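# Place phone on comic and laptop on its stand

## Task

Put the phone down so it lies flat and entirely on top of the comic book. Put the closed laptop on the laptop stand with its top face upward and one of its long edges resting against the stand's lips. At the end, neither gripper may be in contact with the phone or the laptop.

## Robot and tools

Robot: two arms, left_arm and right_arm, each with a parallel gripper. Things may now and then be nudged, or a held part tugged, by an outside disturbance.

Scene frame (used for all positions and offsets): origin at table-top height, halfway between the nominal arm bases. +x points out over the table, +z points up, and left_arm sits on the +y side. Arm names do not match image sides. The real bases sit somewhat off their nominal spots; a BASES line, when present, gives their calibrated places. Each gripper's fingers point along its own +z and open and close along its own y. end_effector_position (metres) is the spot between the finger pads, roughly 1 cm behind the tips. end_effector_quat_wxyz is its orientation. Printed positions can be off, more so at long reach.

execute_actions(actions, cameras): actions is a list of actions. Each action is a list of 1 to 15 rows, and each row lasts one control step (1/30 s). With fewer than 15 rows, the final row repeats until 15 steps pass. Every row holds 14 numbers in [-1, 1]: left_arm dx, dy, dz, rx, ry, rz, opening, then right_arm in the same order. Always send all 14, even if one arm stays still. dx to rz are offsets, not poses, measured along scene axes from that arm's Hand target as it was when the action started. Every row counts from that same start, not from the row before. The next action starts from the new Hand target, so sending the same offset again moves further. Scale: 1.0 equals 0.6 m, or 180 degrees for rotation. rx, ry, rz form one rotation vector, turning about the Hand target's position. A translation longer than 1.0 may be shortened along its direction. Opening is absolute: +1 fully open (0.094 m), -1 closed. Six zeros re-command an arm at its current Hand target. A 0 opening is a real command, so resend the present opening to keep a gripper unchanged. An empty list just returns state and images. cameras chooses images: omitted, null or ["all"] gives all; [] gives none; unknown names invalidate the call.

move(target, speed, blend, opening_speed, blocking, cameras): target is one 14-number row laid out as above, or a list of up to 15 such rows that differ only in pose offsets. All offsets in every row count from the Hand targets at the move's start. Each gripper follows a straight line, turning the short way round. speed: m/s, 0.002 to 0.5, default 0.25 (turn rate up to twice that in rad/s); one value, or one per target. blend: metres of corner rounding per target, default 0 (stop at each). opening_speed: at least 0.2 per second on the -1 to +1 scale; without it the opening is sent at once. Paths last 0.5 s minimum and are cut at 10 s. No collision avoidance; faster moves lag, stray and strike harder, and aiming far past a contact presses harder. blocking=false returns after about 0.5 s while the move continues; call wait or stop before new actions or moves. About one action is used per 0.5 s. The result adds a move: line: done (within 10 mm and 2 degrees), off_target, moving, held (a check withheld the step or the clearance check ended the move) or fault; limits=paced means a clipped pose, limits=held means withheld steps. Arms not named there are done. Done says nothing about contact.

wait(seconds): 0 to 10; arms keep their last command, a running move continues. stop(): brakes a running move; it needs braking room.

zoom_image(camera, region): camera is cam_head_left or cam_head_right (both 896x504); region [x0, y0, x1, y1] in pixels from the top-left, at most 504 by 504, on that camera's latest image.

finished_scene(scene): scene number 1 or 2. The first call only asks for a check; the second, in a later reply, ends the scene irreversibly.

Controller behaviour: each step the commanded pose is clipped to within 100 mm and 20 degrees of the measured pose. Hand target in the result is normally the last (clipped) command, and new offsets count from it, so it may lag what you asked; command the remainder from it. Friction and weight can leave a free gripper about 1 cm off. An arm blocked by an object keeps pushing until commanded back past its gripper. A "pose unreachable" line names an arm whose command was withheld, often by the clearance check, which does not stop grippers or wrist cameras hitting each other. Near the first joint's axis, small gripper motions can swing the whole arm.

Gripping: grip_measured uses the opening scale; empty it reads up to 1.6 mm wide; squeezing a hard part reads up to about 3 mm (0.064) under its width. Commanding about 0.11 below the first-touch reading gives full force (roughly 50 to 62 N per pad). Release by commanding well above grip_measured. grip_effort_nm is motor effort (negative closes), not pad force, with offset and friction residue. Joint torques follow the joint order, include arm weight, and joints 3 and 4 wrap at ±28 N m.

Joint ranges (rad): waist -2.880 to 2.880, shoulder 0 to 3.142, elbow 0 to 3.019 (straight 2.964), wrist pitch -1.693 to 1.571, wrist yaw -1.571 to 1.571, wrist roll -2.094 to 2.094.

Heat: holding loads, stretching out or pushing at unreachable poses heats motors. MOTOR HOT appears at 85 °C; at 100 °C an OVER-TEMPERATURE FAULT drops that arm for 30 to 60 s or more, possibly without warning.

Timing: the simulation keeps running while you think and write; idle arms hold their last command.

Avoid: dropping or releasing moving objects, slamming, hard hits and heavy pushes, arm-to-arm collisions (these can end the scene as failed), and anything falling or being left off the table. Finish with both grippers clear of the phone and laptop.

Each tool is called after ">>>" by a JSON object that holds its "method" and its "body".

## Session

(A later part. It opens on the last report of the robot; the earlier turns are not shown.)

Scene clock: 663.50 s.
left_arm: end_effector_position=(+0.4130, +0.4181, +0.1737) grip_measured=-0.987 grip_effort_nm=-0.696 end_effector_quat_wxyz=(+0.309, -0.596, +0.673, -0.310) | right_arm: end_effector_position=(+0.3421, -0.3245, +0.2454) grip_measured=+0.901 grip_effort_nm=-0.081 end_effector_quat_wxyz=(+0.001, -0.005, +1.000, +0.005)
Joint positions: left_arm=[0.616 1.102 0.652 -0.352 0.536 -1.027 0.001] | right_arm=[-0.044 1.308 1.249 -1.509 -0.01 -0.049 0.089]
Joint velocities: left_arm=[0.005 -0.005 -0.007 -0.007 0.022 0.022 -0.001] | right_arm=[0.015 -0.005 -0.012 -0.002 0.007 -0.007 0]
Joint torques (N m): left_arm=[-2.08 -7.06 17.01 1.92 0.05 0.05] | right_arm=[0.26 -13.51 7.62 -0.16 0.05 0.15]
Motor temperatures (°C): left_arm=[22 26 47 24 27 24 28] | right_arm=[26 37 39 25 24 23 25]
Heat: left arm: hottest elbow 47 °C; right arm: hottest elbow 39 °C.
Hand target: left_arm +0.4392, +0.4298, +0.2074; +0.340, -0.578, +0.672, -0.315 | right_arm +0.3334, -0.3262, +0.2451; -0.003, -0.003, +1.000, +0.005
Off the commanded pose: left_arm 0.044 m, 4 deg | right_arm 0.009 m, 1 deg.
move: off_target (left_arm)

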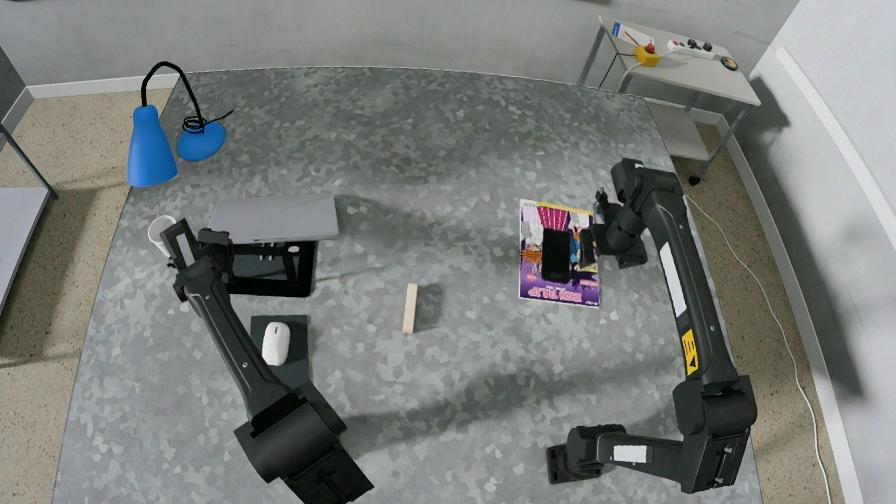

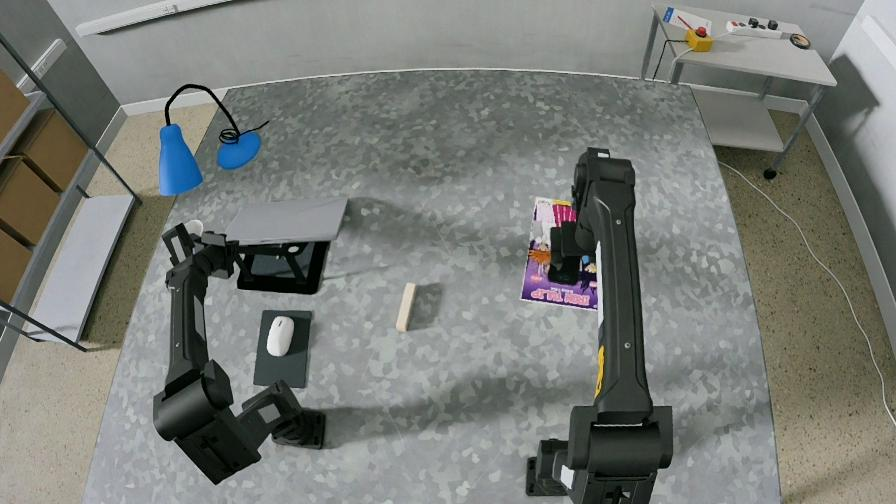

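>>> {"method": "move", "body": {"target": [-0.05, -0.005, -0.05, 0,0,0,-1, 0,0,0,0,0,0,0.9], "speed": 0.05, "cameras": ["cam_head_left","cam_head_right"]}}

>>> {"method": "zoom_image", "body": {"camera": "cam_head_left", "region": [180, 180, 300, 260]}}

>>> {"method": "zoom_image", "body": {"camera": "cam_head_right", "region": [180, 180, 300, 260]}}

Scene clock: 668.70 s.
left_arm: end_effector_position=(+0.4116, +0.4222, +0.1732) grip_measured=-0.987 grip_effort_nm=-0.696 end_effector_quat_wxyz=(+0.326, -0.583, +0.674, -0.317) | right_arm: end_effector_position=(+0.3421, -0.3245, +0.2454) grip_measured=+0.901 grip_effort_nm=-0.085 end_effector_quat_wxyz=(+0.001, -0.005, +1.000, +0.005)
Joint positions: left_arm=[0.636 1.102 0.63 -0.297 0.565 -1.007 0.001] | right_arm=[-0.044 1.308 1.249 -1.509 -0.01 -0.049 0.089]
Joint velocities: left_arm=[-0.005 -0.005 0.007 0.012 -0.037 -0.007 0] | right_arm=[-0.005 0.005 -0.007 -0.002 -0.007 -0.007 0]
Joint torques (N m): left_arm=[-0.79 -8.35 9.7 2.1 0.33 0.15] | right_arm=[0.21 -13.57 7.65 -0.18 0.06 0.15]
Motor temperatures (°C): left_arm=[22 26 46 24 27 24 28] | right_arm=[26 37 39 25 24 23 25]
Heat: left arm: hottest elbow 46 °C; right arm: hottest elbow 39 °C.
Hand target: left_arm +0.4090, +0.4271, +0.1774; +0.340, -0.578, +0.672, -0.315 | right_arm +0.3334, -0.3262, +0.2451; -0.003, -0.003, +1.000, +0.005
Off the commanded pose: left_arm 0.007 m, 2 deg | right_arm 0.009 m, 1 deg.
move: done

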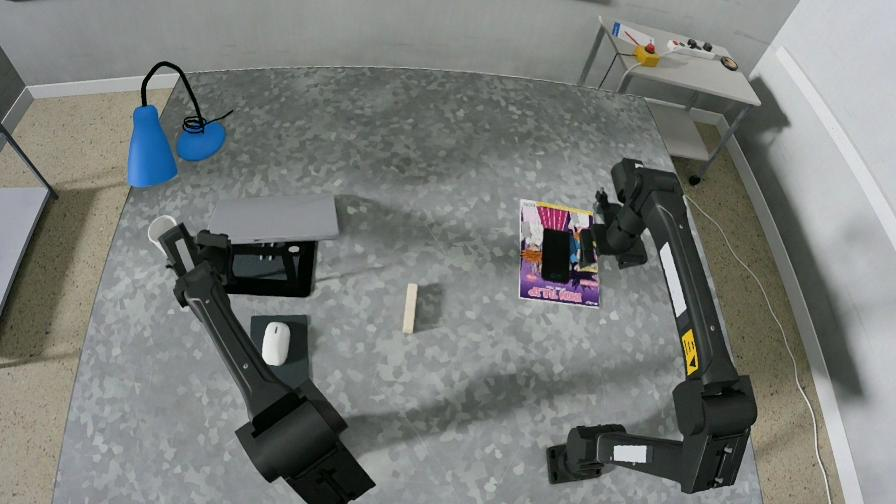

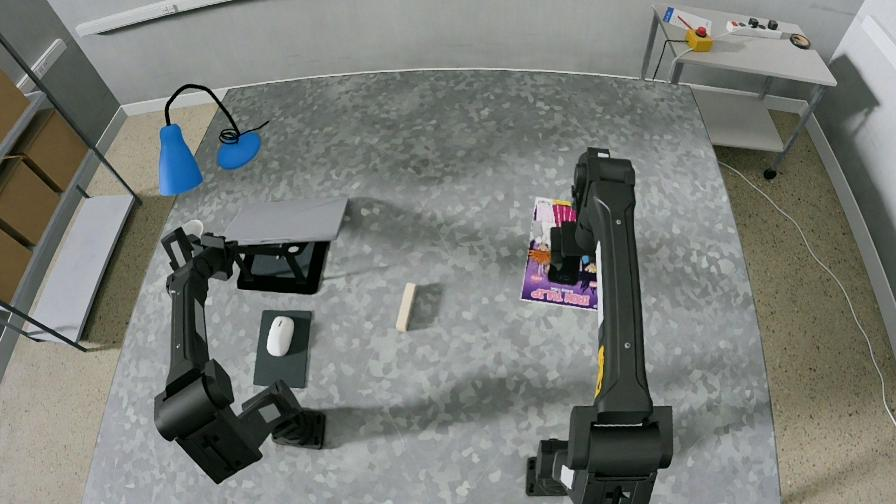

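Scaled by 4.200.

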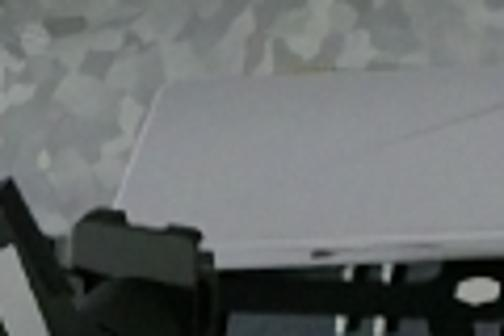

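Scaled by 4.200.

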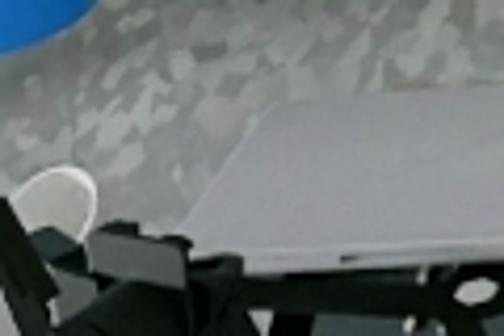

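>>> {"method": "move", "body": {"target": [[-0.06, -0.005, 0.0, 0,0,0,-1, 0,0,0,0,0,0,0.9],[-0.06, -0.005, -0.05, 0,0,0,-1, 0,0,0,0,0,0,0.9]], "speed": 0.06, "cameras": ["cam_head_left","cam_head_right"]}}

>>> {"method": "zoom_image", "body": {"camera": "cam_head_left", "region": [180, 180, 300, 260]}}

>>> {"method": "zoom_image", "body": {"camera": "cam_head_right", "region": [180, 180, 300, 260]}}

Scene clock: 675.90 s.
left_arm: end_effector_position=(+0.3750, +0.4198, +0.1518) grip_measured=-0.987 grip_effort_nm=-0.696 end_effector_quat_wxyz=(+0.336, -0.578, +0.673, -0.317) | right_arm: end_effector_position=(+0.3421, -0.3245, +0.2454) grip_measured=+0.901 grip_effort_nm=-0.085 end_effector_quat_wxyz=(+0.001, -0.005, +1.000, +0.005)
Joint positions: left_arm=[0.712 1.039 0.522 -0.265 0.62 -0.942 0.001] | right_arm=[-0.044 1.308 1.249 -1.509 -0.01 -0.049 0.089]
Joint velocities: left_arm=[-0.005 -0.005 -0.007 0.002 -0.007 0.007 0] | right_arm=[-0.015 -0.005 -0.007 -0.002 -0.007 0.022 0]
Joint torques (N m): left_arm=[0.26 -5.25 9.22 2.24 0.31 0.21] | right_arm=[0.15 -13.57 7.62 -0.2 0.06 0.14]
Motor temperatures (°C): left_arm=[22 26 45 24 27 24 28] | right_arm=[26 37 39 25 24 23 25]
Heat: left arm: hottest elbow 45 °C; right arm: hottest elbow 39 °C.
Hand target: left_arm +0.3728, +0.4245, +0.1474; +0.340, -0.578, +0.672, -0.314 | right_arm +0.3334, -0.3262, +0.2451; -0.003, -0.003, +1.000, +0.005
Off the commanded pose: left_arm 0.006 m, 1 deg | right_arm 0.009 m, 1 deg.
move: done

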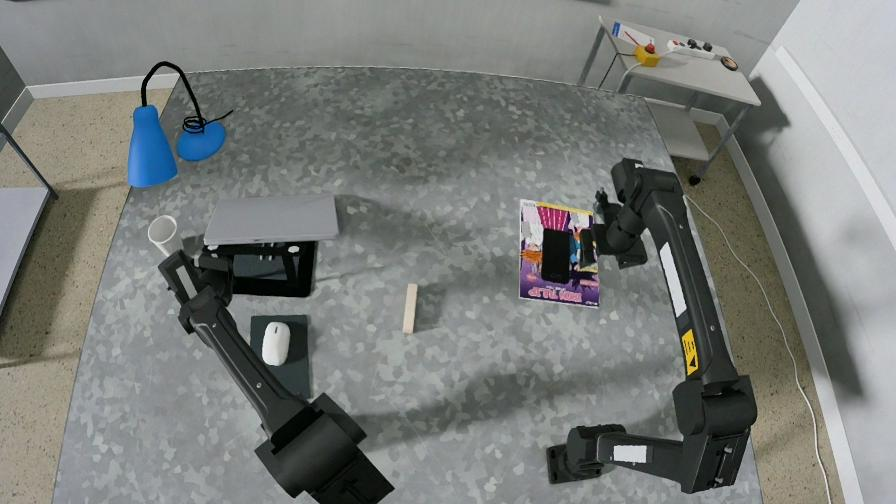

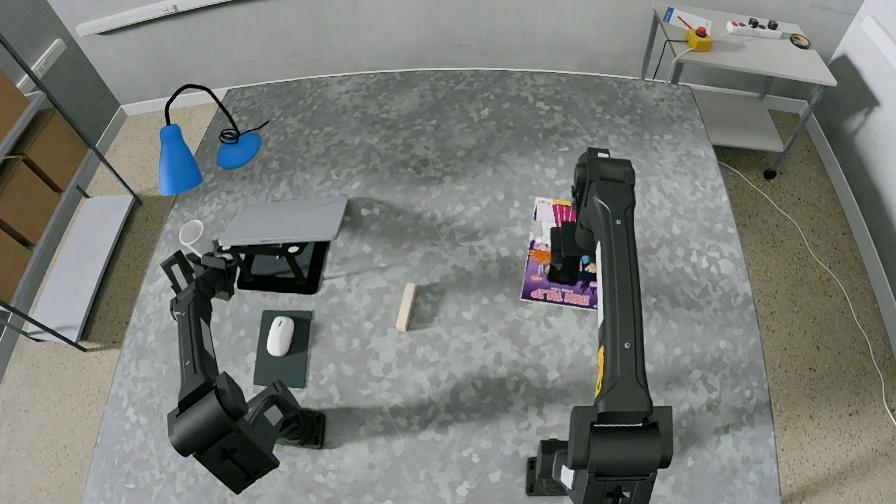

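Scaled by 4.200.

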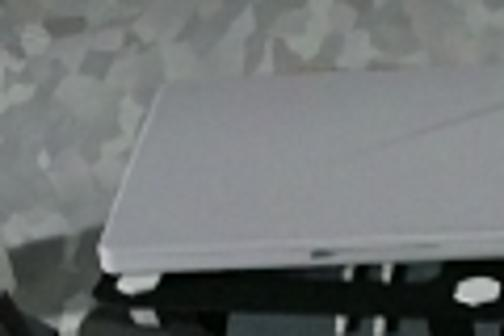

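Scaled by 4.200.

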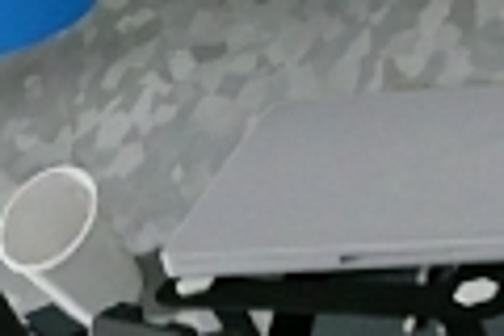

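>>> {"method": "move", "body": {"target": [0.07, 0, 0.015, 0,0,0,-1, 0,0,0,0,0,0,0.9], "speed": 0.05, "cameras": ["cam_head_left","cam_head_right"]}}

>>> {"method": "zoom_image", "body": {"camera": "cam_head_left", "region": [190, 180, 350, 300]}}

>>> {"method": "zoom_image", "body": {"camera": "cam_head_right", "region": [190, 180, 350, 300]}}

Scene clock: 679.70 s.
left_arm: end_effector_position=(+0.3900, +0.4116, +0.1288) grip_measured=-0.987 grip_effort_nm=-0.691 end_effector_quat_wxyz=(+0.312, -0.594, +0.673, -0.311) | right_arm: end_effector_position=(+0.3421, -0.3245, +0.2454) grip_measured=+0.901 grip_effort_nm=-0.085 end_effector_quat_wxyz=(+0.001, -0.005, +1.000, +0.005)
Joint positions: left_arm=[0.647 1.113 0.522 -0.216 0.56 -1.001 0.001] | right_arm=[-0.044 1.308 1.249 -1.509 -0.01 -0.049 0.089]
Joint velocities: left_arm=[-0.015 -0.005 0.012 -0.022 0.066 -0.081 -0.001] | right_arm=[-0.015 0.005 -0.012 -0.017 -0.051 0.007 0.001]
Joint torques (N m): left_arm=[-1.79 -6.01 15.42 2.09 0.06 0.01] | right_arm=[0.21 -13.57 7.64 -0.18 0.06 0.14]
Motor temperatures (°C): left_arm=[22 26 44 24 27 24 28] | right_arm=[26 37 39 25 24 23 25]
Heat: left arm: hottest elbow 44 °C; right arm: hottest elbow 39 °C.
Hand target: left_arm +0.4148, +0.4240, +0.1565; +0.340, -0.578, +0.672, -0.315 | right_arm +0.3334, -0.3262, +0.2451; -0.003, -0.003, +1.000, +0.005
Off the commanded pose: left_arm 0.039 m, 4 deg | right_arm 0.009 m, 1 deg.
move: off_target (left_arm)

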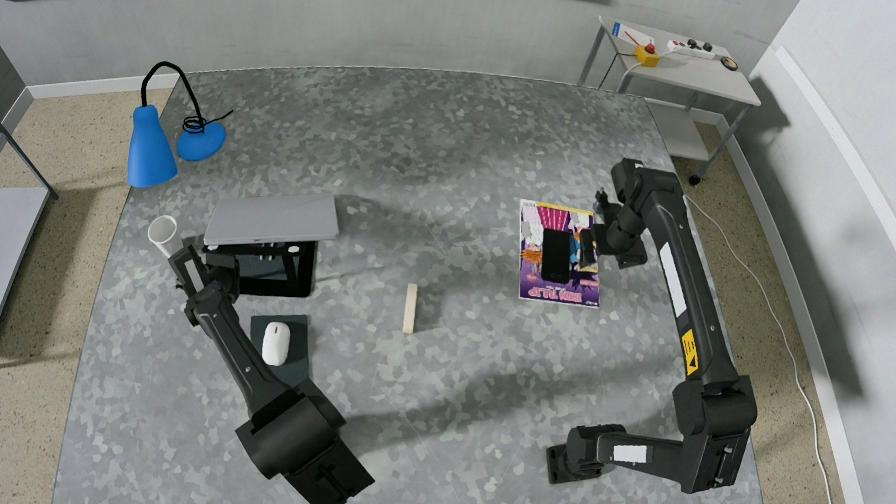

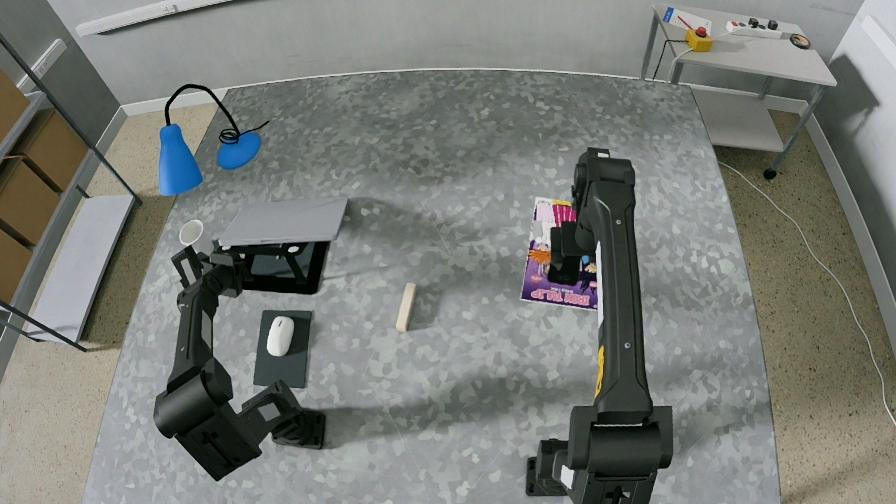

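Scaled by 3.150.

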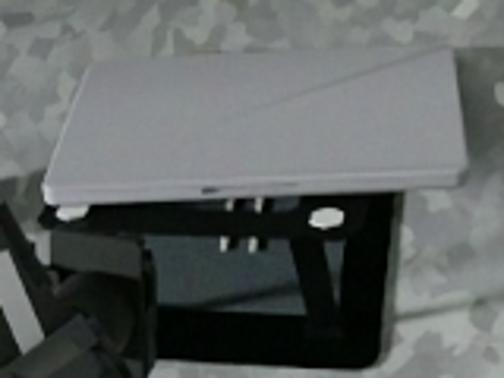

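Scaled by 3.150.

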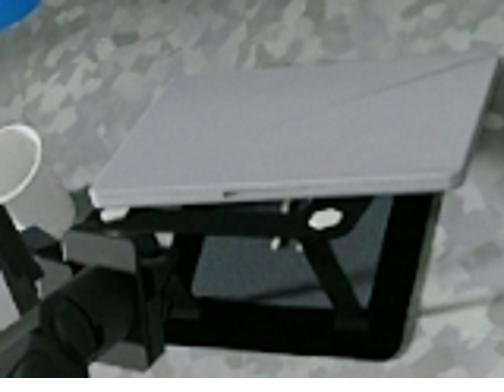

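>>> {"method": "move", "body": {"target": [-0.02, 0, 0.07, 0,0,0,-1, 0,0,0,0,0,0,0.9], "speed": 0.06, "cameras": ["cam_head_left","cam_head_right"]}}

>>> {"method": "zoom_image", "body": {"camera": "cam_head_right", "region": [190, 180, 350, 300]}}

Scene clock: 684.27 s.
left_arm: end_effector_position=(+0.3871, +0.4076, +0.1587) grip_measured=-0.987 grip_effort_nm=-0.696 end_effector_quat_wxyz=(+0.303, -0.597, +0.673, -0.315) | right_arm: end_effector_position=(+0.3421, -0.3245, +0.2454) grip_measured=+0.901 grip_effort_nm=-0.081 end_effector_quat_wxyz=(+0.001, -0.005, +1.000, +0.005)
Joint positions: left_arm=[0.647 1.045 0.576 -0.355 0.569 -1.002 0.001] | right_arm=[-0.044 1.308 1.249 -1.509 -0.01 -0.049 0.089]
Joint velocities: left_arm=[-0.005 -0.005 -0.002 -0.002 -0.022 -0.022 -0.001] | right_arm=[0.005 -0.015 -0.002 -0.012 -0.051 0.022 0]
Joint torques (N m): left_arm=[-1.2 -8.12 16.69 1.32 0.31 0.17] | right_arm=[0.21 -13.57 7.64 -0.18 0.06 0.15]
Motor temperatures (°C): left_arm=[22 26 44 24 27 24 28] | right_arm=[26 37 39 25 24 23 25]
Heat: left arm: hottest elbow 44 °C; right arm: hottest elbow 39 °C.
Hand target: left_arm +0.4031, +0.4243, +0.1982; +0.340, -0.578, +0.672, -0.315 | right_arm +0.3334, -0.3262, +0.2451; -0.003, -0.003, +1.000, +0.005
Off the commanded pose: left_arm 0.046 m, 5 deg | right_arm 0.009 m, 1 deg.
move: off_target (left_arm)

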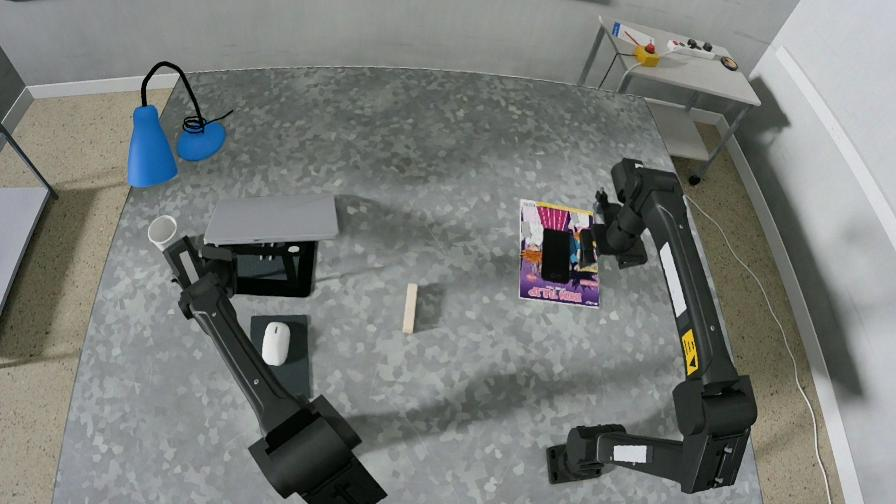

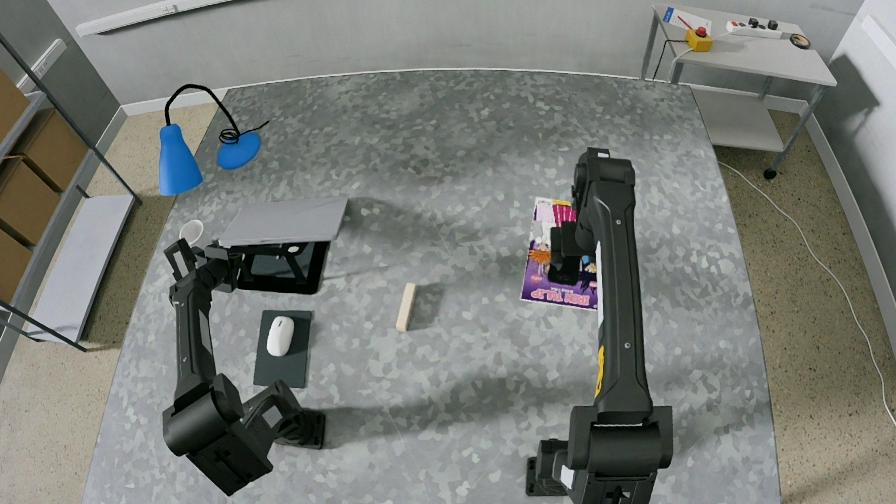

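Scaled by 3.150.

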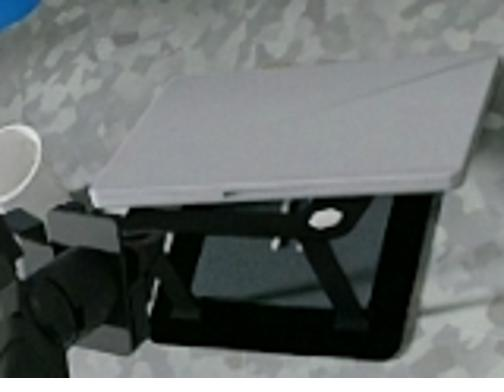

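>>> {"method": "move", "body": {"target": [0.06, 0, 0.0, 0,0,0,-1, 0,0,0,0,0,0,0.9], "speed": 0.05, "cameras": ["cam_head_left","cam_head_right"]}}

>>> {"method": "zoom_image", "body": {"camera": "cam_head_right", "region": [190, 180, 350, 300]}}

>>> {"method": "zoom_image", "body": {"camera": "cam_head_left", "region": [190, 180, 350, 300]}}

Scene clock: 689.03 s.
left_arm: end_effector_position=(+0.4124, +0.4122, +0.1654) grip_measured=-0.987 grip_effort_nm=-0.696 end_effector_quat_wxyz=(+0.309, -0.596, +0.673, -0.309) | right_arm: end_effector_position=(+0.3421, -0.3245, +0.2454) grip_measured=+0.901 grip_effort_nm=-0.085 end_effector_quat_wxyz=(+0.001, -0.005, +1.000, +0.005)
Joint positions: left_arm=[0.601 1.101 0.627 -0.32 0.525 -1.038 0.001] | right_arm=[-0.044 1.308 1.249 -1.509 -0.01 -0.049 0.089]
Joint velocities: left_arm=[-0.005 -0.005 -0.002 0.002 -0.037 0.007 0] | right_arm=[-0.015 0.005 -0.007 -0.002 0.037 -0.007 0]
Joint torques (N m): left_arm=[-2.67 -6.83 16.9 2.17 0.08 -0.04] | right_arm=[0.32 -13.51 7.62 -0.16 0.07 0.15]
Motor temperatures (°C): left_arm=[22 26 45 24 27 24 28] | right_arm=[26 37 39 25 24 23 25]
Heat: left arm: hottest elbow 45 °C; right arm: hottest elbow 39 °C.
Hand target: left_arm +0.4391, +0.4238, +0.1984; +0.340, -0.578, +0.672, -0.315 | right_arm +0.3334, -0.3262, +0.2451; -0.003, -0.003, +1.000, +0.005
Off the commanded pose: left_arm 0.044 m, 4 deg | right_arm 0.009 m, 1 deg.
move: off_target (left_arm)

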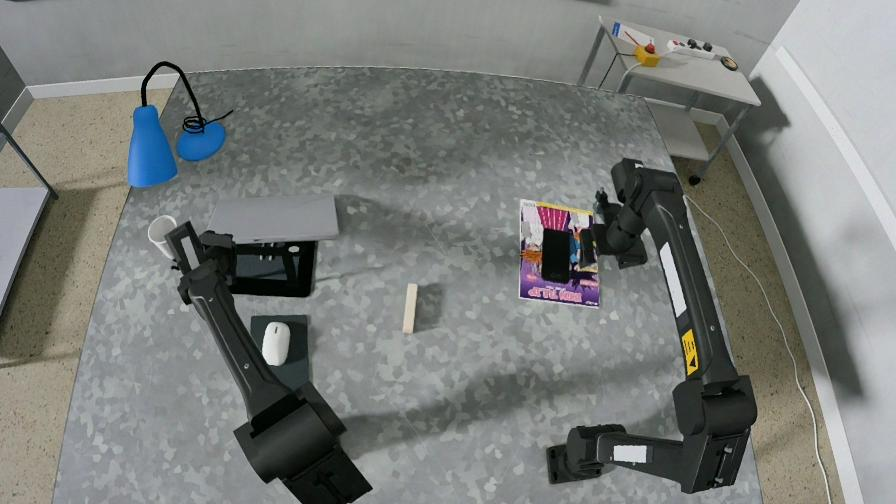

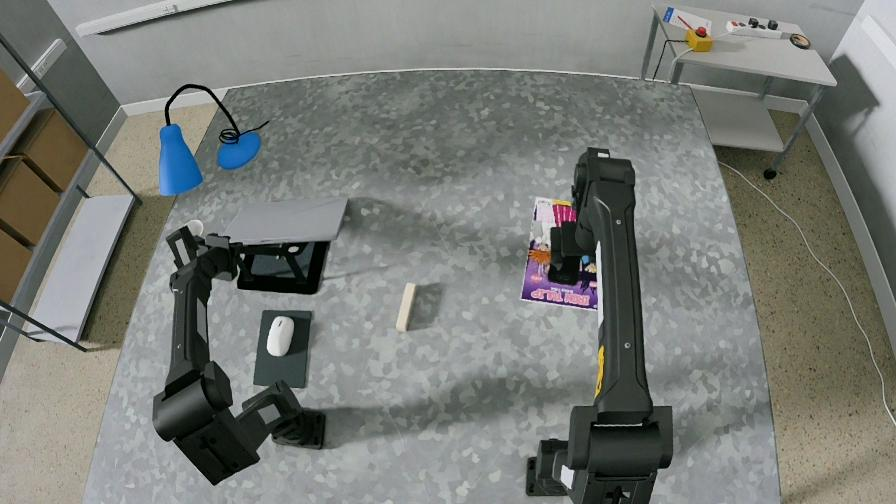

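Scaled by 3.150.

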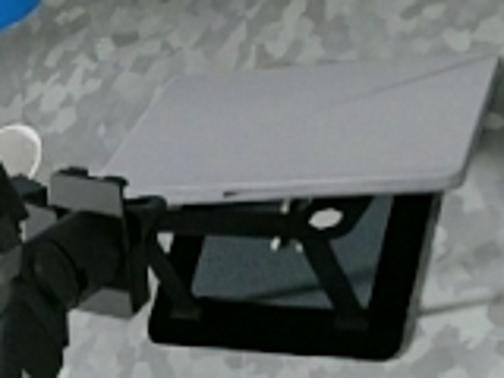

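Scaled by 3.150.

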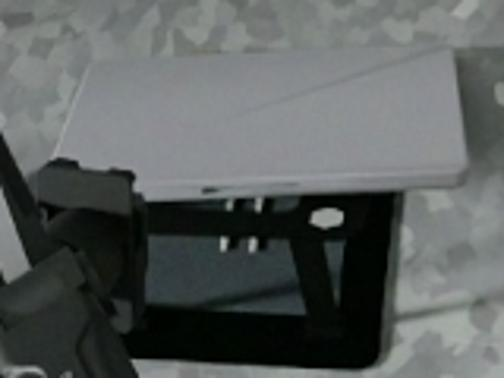

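>>> {"method": "move", "body": {"target": [0.05, 0, -0.015, 0,0,0,-1, 0,0,0,0,0,0,0.9], "speed": 0.05, "cameras": ["cam_head_left","cam_head_right"]}}

>>> {"method": "zoom_image", "body": {"camera": "cam_head_right", "region": [190, 180, 350, 300]}}

>>> {"method": "zoom_image", "body": {"camera": "cam_head_left", "region": [190, 180, 350, 300]}}

Scene clock: 694.33 s.
left_arm: end_effector_position=(+0.4410, +0.4127, +0.1573) grip_measured=-0.987 grip_effort_nm=-0.696 end_effector_quat_wxyz=(+0.309, -0.596, +0.674, -0.308) | right_arm: end_effector_position=(+0.3421, -0.3245, +0.2454) grip_measured=+0.901 grip_effort_nm=-0.081 end_effector_quat_wxyz=(+0.001, -0.005, +1.000, +0.005)
Joint positions: left_arm=[0.55 1.187 0.662 -0.251 0.487 -1.076 0.001] | right_arm=[-0.044 1.308 1.249 -1.509 -0.01 -0.049 0.089]
Joint velocities: left_arm=[-0.005 0.005 -0.002 -0.002 0.037 0.022 0] | right_arm=[-0.005 0.005 -0.017 -0.017 -0.022 0.037 0]
Joint torques (N m): left_arm=[-2.37 -8.06 16.46 2.14 -0.01 0] | right_arm=[0.21 -13.51 7.64 -0.17 0.06 0.14]
Motor temperatures (°C): left_arm=[22 26 46 24 27 24 28] | right_arm=[26 37 39 25 24 23 25]
Heat: left arm: hottest elbow 46 °C; right arm: hottest elbow 39 °C.
Hand target: left_arm +0.4690, +0.4233, +0.1894; +0.340, -0.578, +0.671, -0.315 | right_arm +0.3334, -0.3262, +0.2451; -0.003, -0.003, +1.000, +0.005
Off the commanded pose: left_arm 0.044 m, 4 deg | right_arm 0.009 m, 1 deg.
move: off_target (left_arm)

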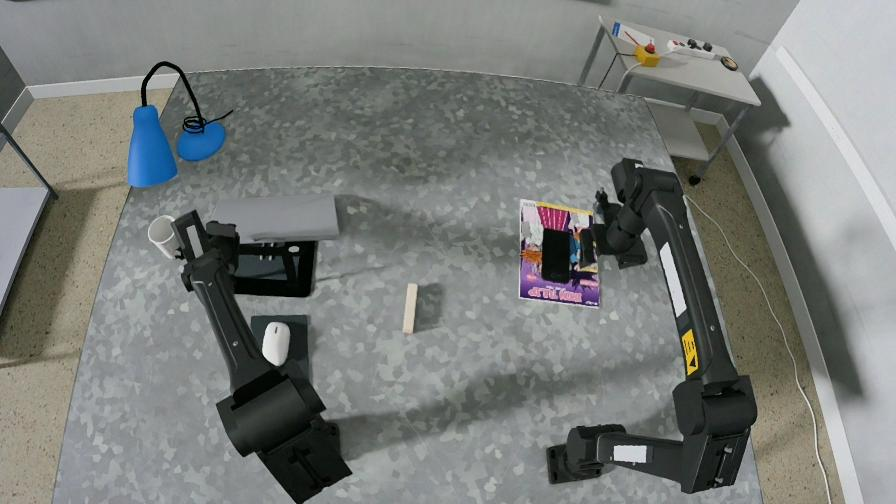

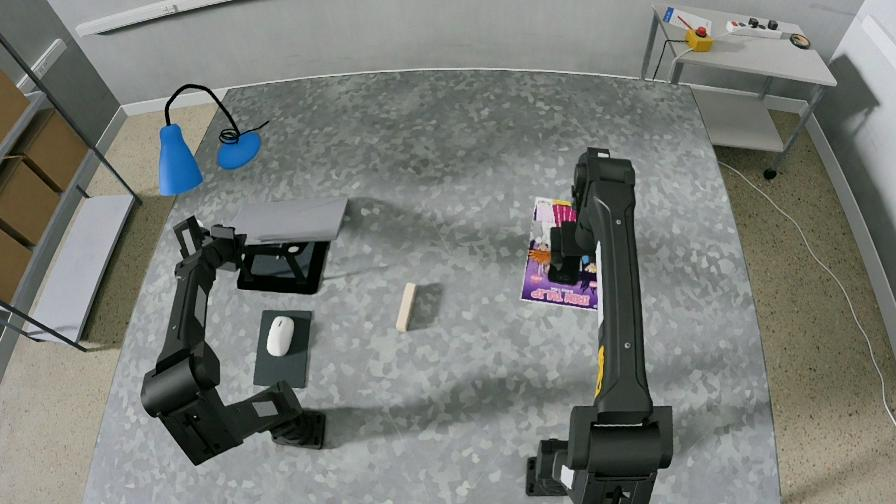

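Scaled by 3.150.

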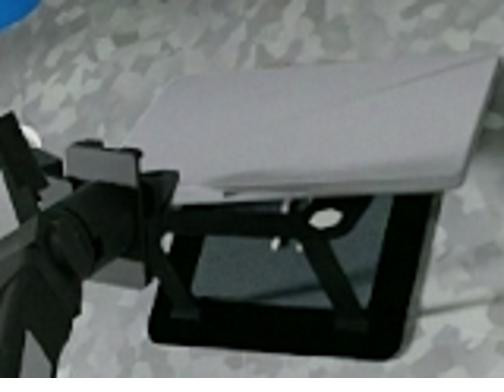

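Scaled by 3.150.

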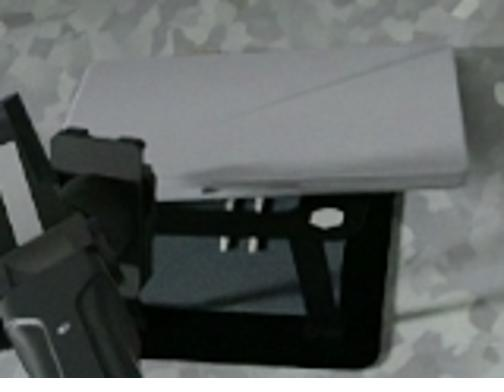

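>>> {"method": "move", "body": {"target": [-0.1, 0, 0.02, 0,0,0,-1, 0,0,0,0,0,0,0.9], "speed": 0.08, "cameras": []}}

>>> {"method": "move", "body": {"target": [0, 0, -0.06, 0,0,0,-1, 0,0,0,0,0,0,0.9], "speed": 0.08, "cameras": []}}

Scene clock: 701.03 s.
left_arm: end_effector_position=(+0.4129, +0.4202, +0.1952) grip_measured=-0.987 grip_effort_nm=-0.696 end_effector_quat_wxyz=(+0.332, -0.580, +0.673, -0.317) | right_arm: end_effector_position=(+0.3421, -0.3245, +0.2454) grip_measured=+0.901 grip_effort_nm=-0.081 end_effector_quat_wxyz=(+0.001, -0.005, +1.000, +0.005)
Joint positions: left_arm=[0.628 1.064 0.663 -0.35 0.559 -1.014 0.001] | right_arm=[-0.044 1.308 1.249 -1.509 -0.01 -0.049 0.089]
Joint velocities: left_arm=[-0.005 -0.005 -0.007 -0.007 0.007 0.022 -0.001] | right_arm=[-0.015 -0.005 -0.007 -0.007 -0.081 0.007 -0.001]
Joint torques (N m): left_arm=[0.03 -10.05 10.84 1.26 0.33 0.2] | right_arm=[0.21 -13.57 7.65 -0.18 0.06 0.15]
Motor temperatures (°C): left_arm=[22 26 46 24 27 24 28] | right_arm=[26 37 39 25 24 23 25]
Heat: left arm: hottest elbow 46 °C; right arm: hottest elbow 39 °C.
Hand target: left_arm +0.4091, +0.4242, +0.2013; +0.340, -0.578, +0.672, -0.315 | right_arm +0.3334, -0.3262, +0.2451; -0.003, -0.003, +1.000, +0.005
Off the commanded pose: left_arm 0.008 m, 1 deg | right_arm 0.009 m, 1 deg.
move: done
No camera images: "cameras" was empty.

Scene clock: 702.13 s.
left_arm: end_effector_position=(+0.4107, +0.4185, +0.1693) grip_measured=-0.987 grip_effort_nm=-0.696 end_effector_quat_wxyz=(+0.335, -0.578, +0.673, -0.317) | right_arm: end_effector_position=(+0.3421, -0.3245, +0.2454) grip_measured=+0.901 grip_effort_nm=-0.085 end_effector_quat_wxyz=(+0.001, -0.005, +1.000, +0.005)
Joint positions: left_arm=[0.629 1.094 0.603 -0.254 0.559 -1.012 0.001] | right_arm=[-0.044 1.308 1.249 -1.509 -0.01 -0.049 0.089]
Joint velocities: left_arm=[-0.015 0.005 0.007 -0.002 -0.007 -0.022 0.001] | right_arm=[-0.005 -0.015 -0.022 -0.012 -0.022 -0.051 -0.001]
Joint torques (N m): left_arm=[-0.56 -7.12 9.57 2.21 0.34 0.11] | right_arm=[0.15 -13.57 7.65 -0.17 0.05 0.15]
Motor temperatures (°C): left_arm=[22 26 46 24 27 24 28] | right_arm=[26 37 39 25 24 23 25]
Heat: left arm: hottest elbow 46 °C; right arm: hottest elbow 39 °C.
Hand target: left_arm +0.4089, +0.4240, +0.1654; +0.340, -0.578, +0.672, -0.315 | right_arm +0.3334, -0.3262, +0.2451; -0.003, -0.003, +1.000, +0.005
Off the commanded pose: left_arm 0.007 m, 1 deg | right_arm 0.009 m, 1 deg.
move: done
No camera images: "cameras" was empty.

Interesting: downward tracking is accurate now. Back off and down.

>>> {"method": "move", "body": {"target": [-0.05, 0, -0.03, 0,0,0,-1, 0,0,0,0,0,0,0.9], "speed": 0.08, "cameras": ["cam_head_left","cam_head_right"]}}

>>> {"method": "zoom_image", "body": {"camera": "cam_head_right", "region": [190, 180, 350, 300]}}

>>> {"method": "zoom_image", "body": {"camera": "cam_head_left", "region": [190, 180, 350, 300]}}

Scene clock: 706.43 s.
left_arm: end_effector_position=(+0.3822, +0.4209, +0.1445) grip_measured=-0.987 grip_effort_nm=-0.691 end_effector_quat_wxyz=(+0.331, -0.581, +0.673, -0.317) | right_arm: end_effector_position=(+0.3421, -0.3245, +0.2454) grip_measured=+0.901 grip_effort_nm=-0.081 end_effector_quat_wxyz=(+0.001, -0.005, +1.000, +0.005)
Joint positions: left_arm=[0.697 1.077 0.527 -0.236 0.609 -0.956 0.001] | right_arm=[-0.044 1.308 1.249 -1.509 -0.01 -0.049 0.089]
Joint velocities: left_arm=[-0.015 -0.005 -0.002 -0.007 -0.022 0.051 0] | right_arm=[0.005 -0.005 0.007 0.002 -0.066 -0.022 0]
Joint torques (N m): left_arm=[0.15 -7.18 9.35 1.85 0.33 0.15] | right_arm=[0.15 -13.51 7.62 -0.2 0.06 0.15]
Motor temperatures (°C): left_arm=[22 26 45 24 27 24 28] | right_arm=[26 37 39 25 24 23 25]
Heat: left arm: hottest elbow 45 °C; right arm: hottest elbow 39 °C.
Hand target: left_arm +0.3787, +0.4245, +0.1473; +0.340, -0.578, +0.672, -0.314 | right_arm +0.3334, -0.3262, +0.2451; -0.003, -0.003, +1.000, +0.005
Off the commanded pose: left_arm 0.005 m, 1 deg | right_arm 0.009 m, 1 deg.
move: done

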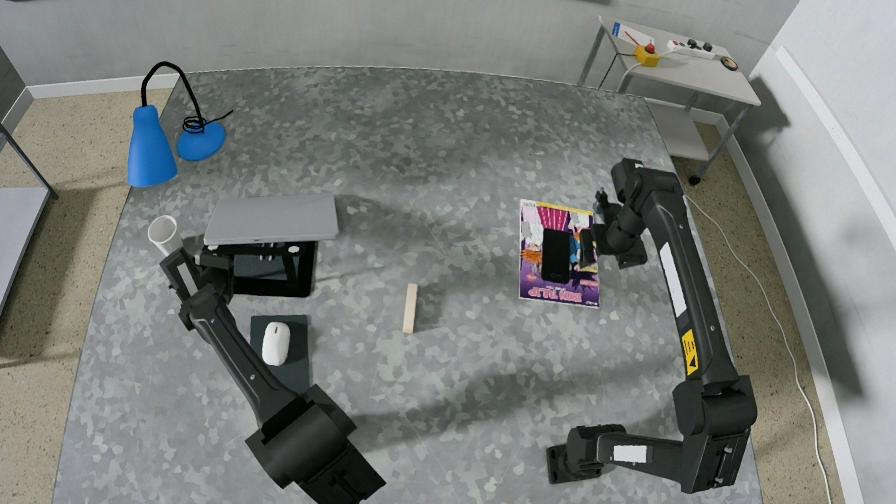

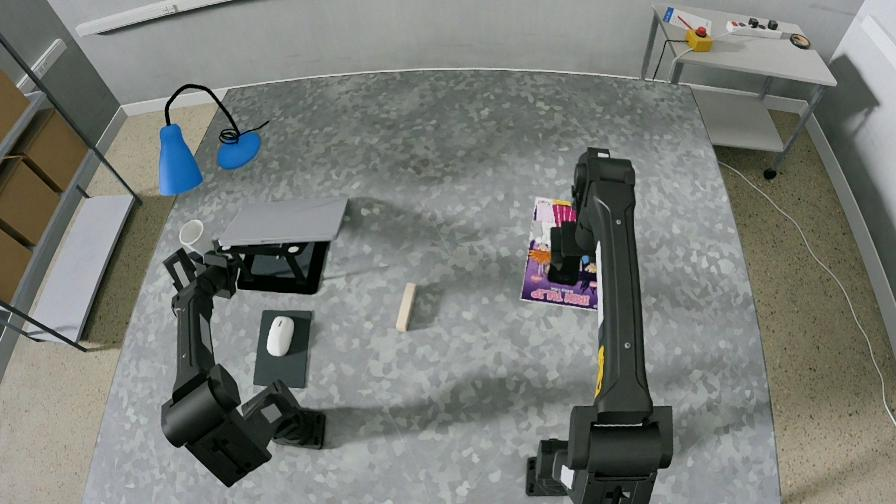

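Scaled by 3.150.

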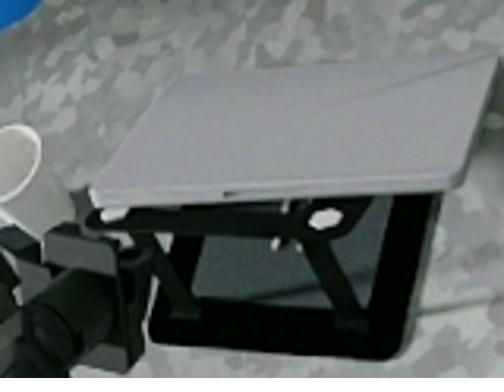

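Scaled by 3.150.

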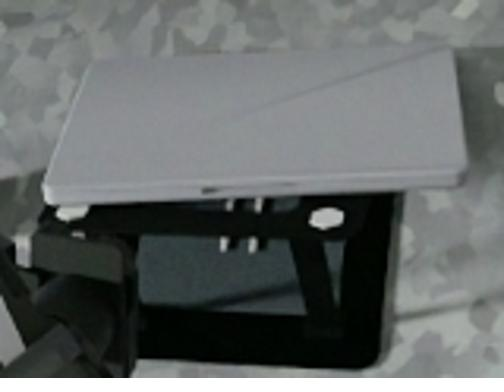

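>>> {"method": "move", "body": {"target": [[0.044, 0, 0.063, 0,0,0,-1, 0,0,0,0,0,0,0.9],[0.08, 0, 0.055, 0,0,0,-1, 0,0,0,0,0,0,0.9]], "speed": 0.04, "cameras": ["cam_head_left","cam_head_right"]}}

>>> {"method": "zoom_image", "body": {"camera": "cam_head_right", "region": [190, 180, 350, 300]}}

>>> {"method": "zoom_image", "body": {"camera": "cam_head_left", "region": [190, 180, 350, 300]}}

Scene clock: 713.20 s.
left_arm: end_effector_position=(+0.3902, +0.4131, +0.1502) grip_measured=-0.987 grip_effort_nm=-0.691 end_effector_quat_wxyz=(+0.310, -0.603, +0.667, -0.308) | right_arm: end_effector_position=(+0.3421, -0.3245, +0.2454) grip_measured=+0.901 grip_effort_nm=-0.081 end_effector_quat_wxyz=(+0.001, -0.005, +1.000, +0.005)
Joint positions: left_arm=[0.644 1.068 0.563 -0.302 0.544 -1.02 0.001] | right_arm=[-0.044 1.308 1.249 -1.509 -0.01 -0.049 0.089]
Joint velocities: left_arm=[-0.005 -0.005 -0.002 -0.002 -0.037 -0.081 -0.001] | right_arm=[-0.015 0.005 -0.007 -0.007 -0.051 -0.037 0]
Joint torques (N m): left_arm=[-4.01 -4.78 17.31 2.88 0.06 0] | right_arm=[0.15 -13.45 7.64 -0.18 0.06 0.15]
Motor temperatures (°C): left_arm=[22 26 44 24 27 24 28] | right_arm=[26 37 39 25 24 23 25]
Heat: left arm: hottest elbow 44 °C; right arm: hottest elbow 39 °C.
Hand target: left_arm +0.4269, +0.4240, +0.1803; +0.340, -0.578, +0.672, -0.315 | right_arm +0.3334, -0.3262, +0.2451; -0.003, -0.003, +1.000, +0.005
Off the commanded pose: left_arm 0.049 m, 5 deg | right_arm 0.009 m, 1 deg.
move: off_target (left_arm)

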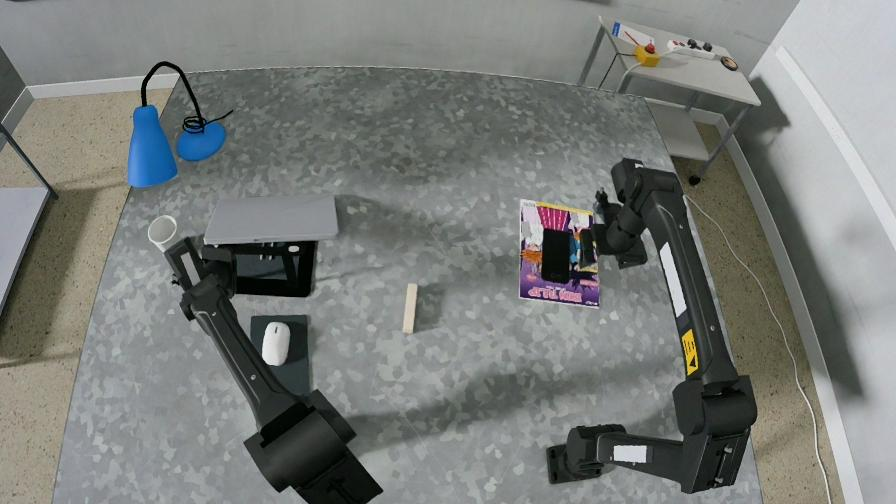

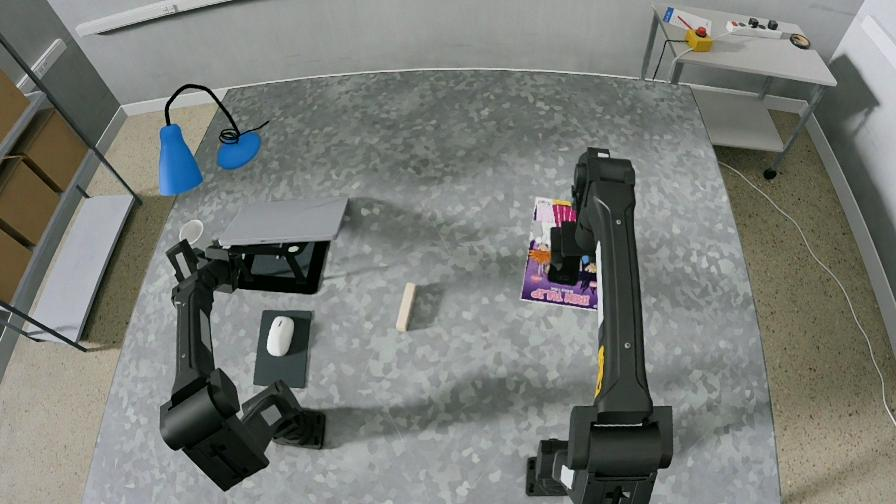

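Scaled by 3.150.

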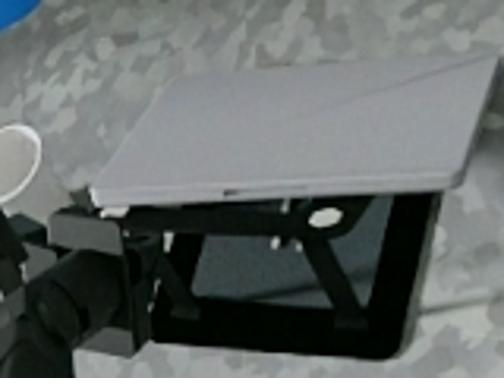

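Scaled by 3.150.

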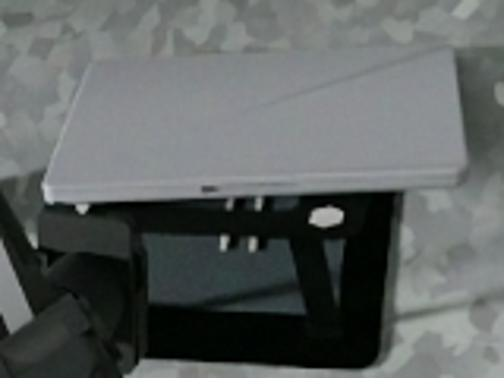

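>>> {"method": "move", "body": {"target": [0.04, 0, 0, 0,0,0,-1, 0,0,0,0,0,0,0.9], "speed": 0.04, "cameras": ["cam_head_left","cam_head_right"]}}

>>> {"method": "zoom_image", "body": {"camera": "cam_head_right", "region": [190, 180, 350, 300]}}

>>> {"method": "zoom_image", "body": {"camera": "cam_head_left", "region": [190, 180, 350, 300]}}

Scene clock: 717.97 s.
left_arm: end_effector_position=(+0.4137, +0.4170, +0.1508) grip_measured=-0.987 grip_effort_nm=-0.691 end_effector_quat_wxyz=(+0.312, -0.604, +0.667, -0.304) | right_arm: end_effector_position=(+0.3421, -0.3245, +0.2454) grip_measured=+0.901 grip_effort_nm=-0.076 end_effector_quat_wxyz=(+0.001, -0.005, +1.000, +0.005)
Joint positions: left_arm=[0.602 1.132 0.605 -0.261 0.507 -1.053 0.001] | right_arm=[-0.044 1.308 1.249 -1.509 -0.01 -0.049 0.089]
Joint velocities: left_arm=[0.005 -0.005 0.002 -0.007 -0.022 -0.081 -0.001] | right_arm=[-0.005 0.005 0.002 0.002 -0.007 -0.022 -0.001]
Joint torques (N m): left_arm=[-4.25 -5.6 17.25 2.76 0.16 -0.03] | right_arm=[0.21 -13.45 7.65 -0.18 0.05 0.14]
Motor temperatures (°C): left_arm=[22 26 45 24 27 24 28] | right_arm=[26 37 39 25 24 23 25]
Heat: left arm: hottest elbow 45 °C; right arm: hottest elbow 39 °C.
Hand target: left_arm +0.4509, +0.4236, +0.1805; +0.340, -0.578, +0.671, -0.315 | right_arm +0.3334, -0.3262, +0.2451; -0.003, -0.003, +1.000, +0.005
Off the commanded pose: left_arm 0.048 m, 5 deg | right_arm 0.009 m, 1 deg.
move: off_target (left_arm)

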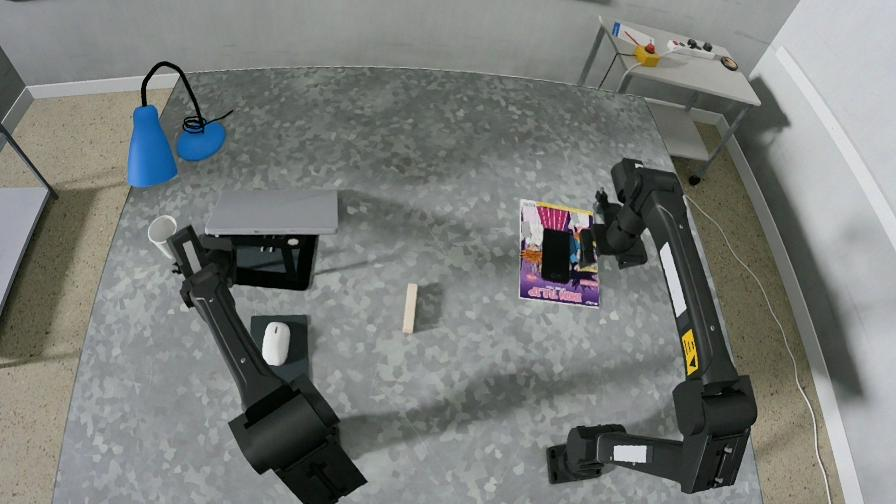

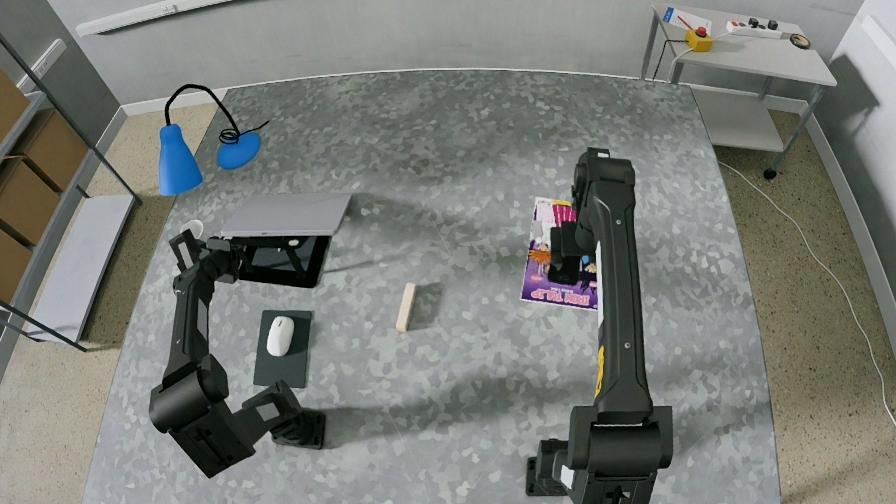

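Scaled by 3.150.

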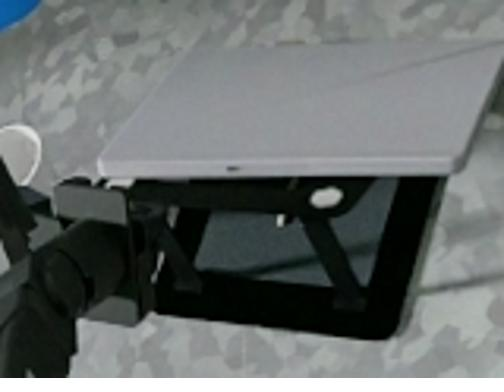

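Scaled by 3.150.

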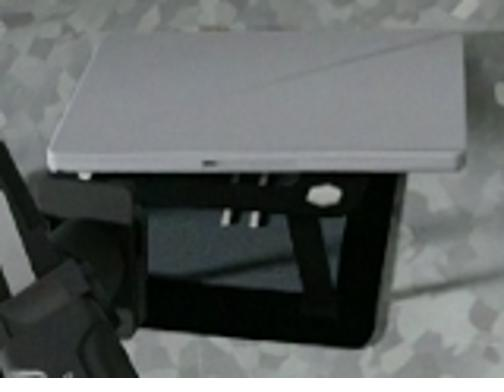

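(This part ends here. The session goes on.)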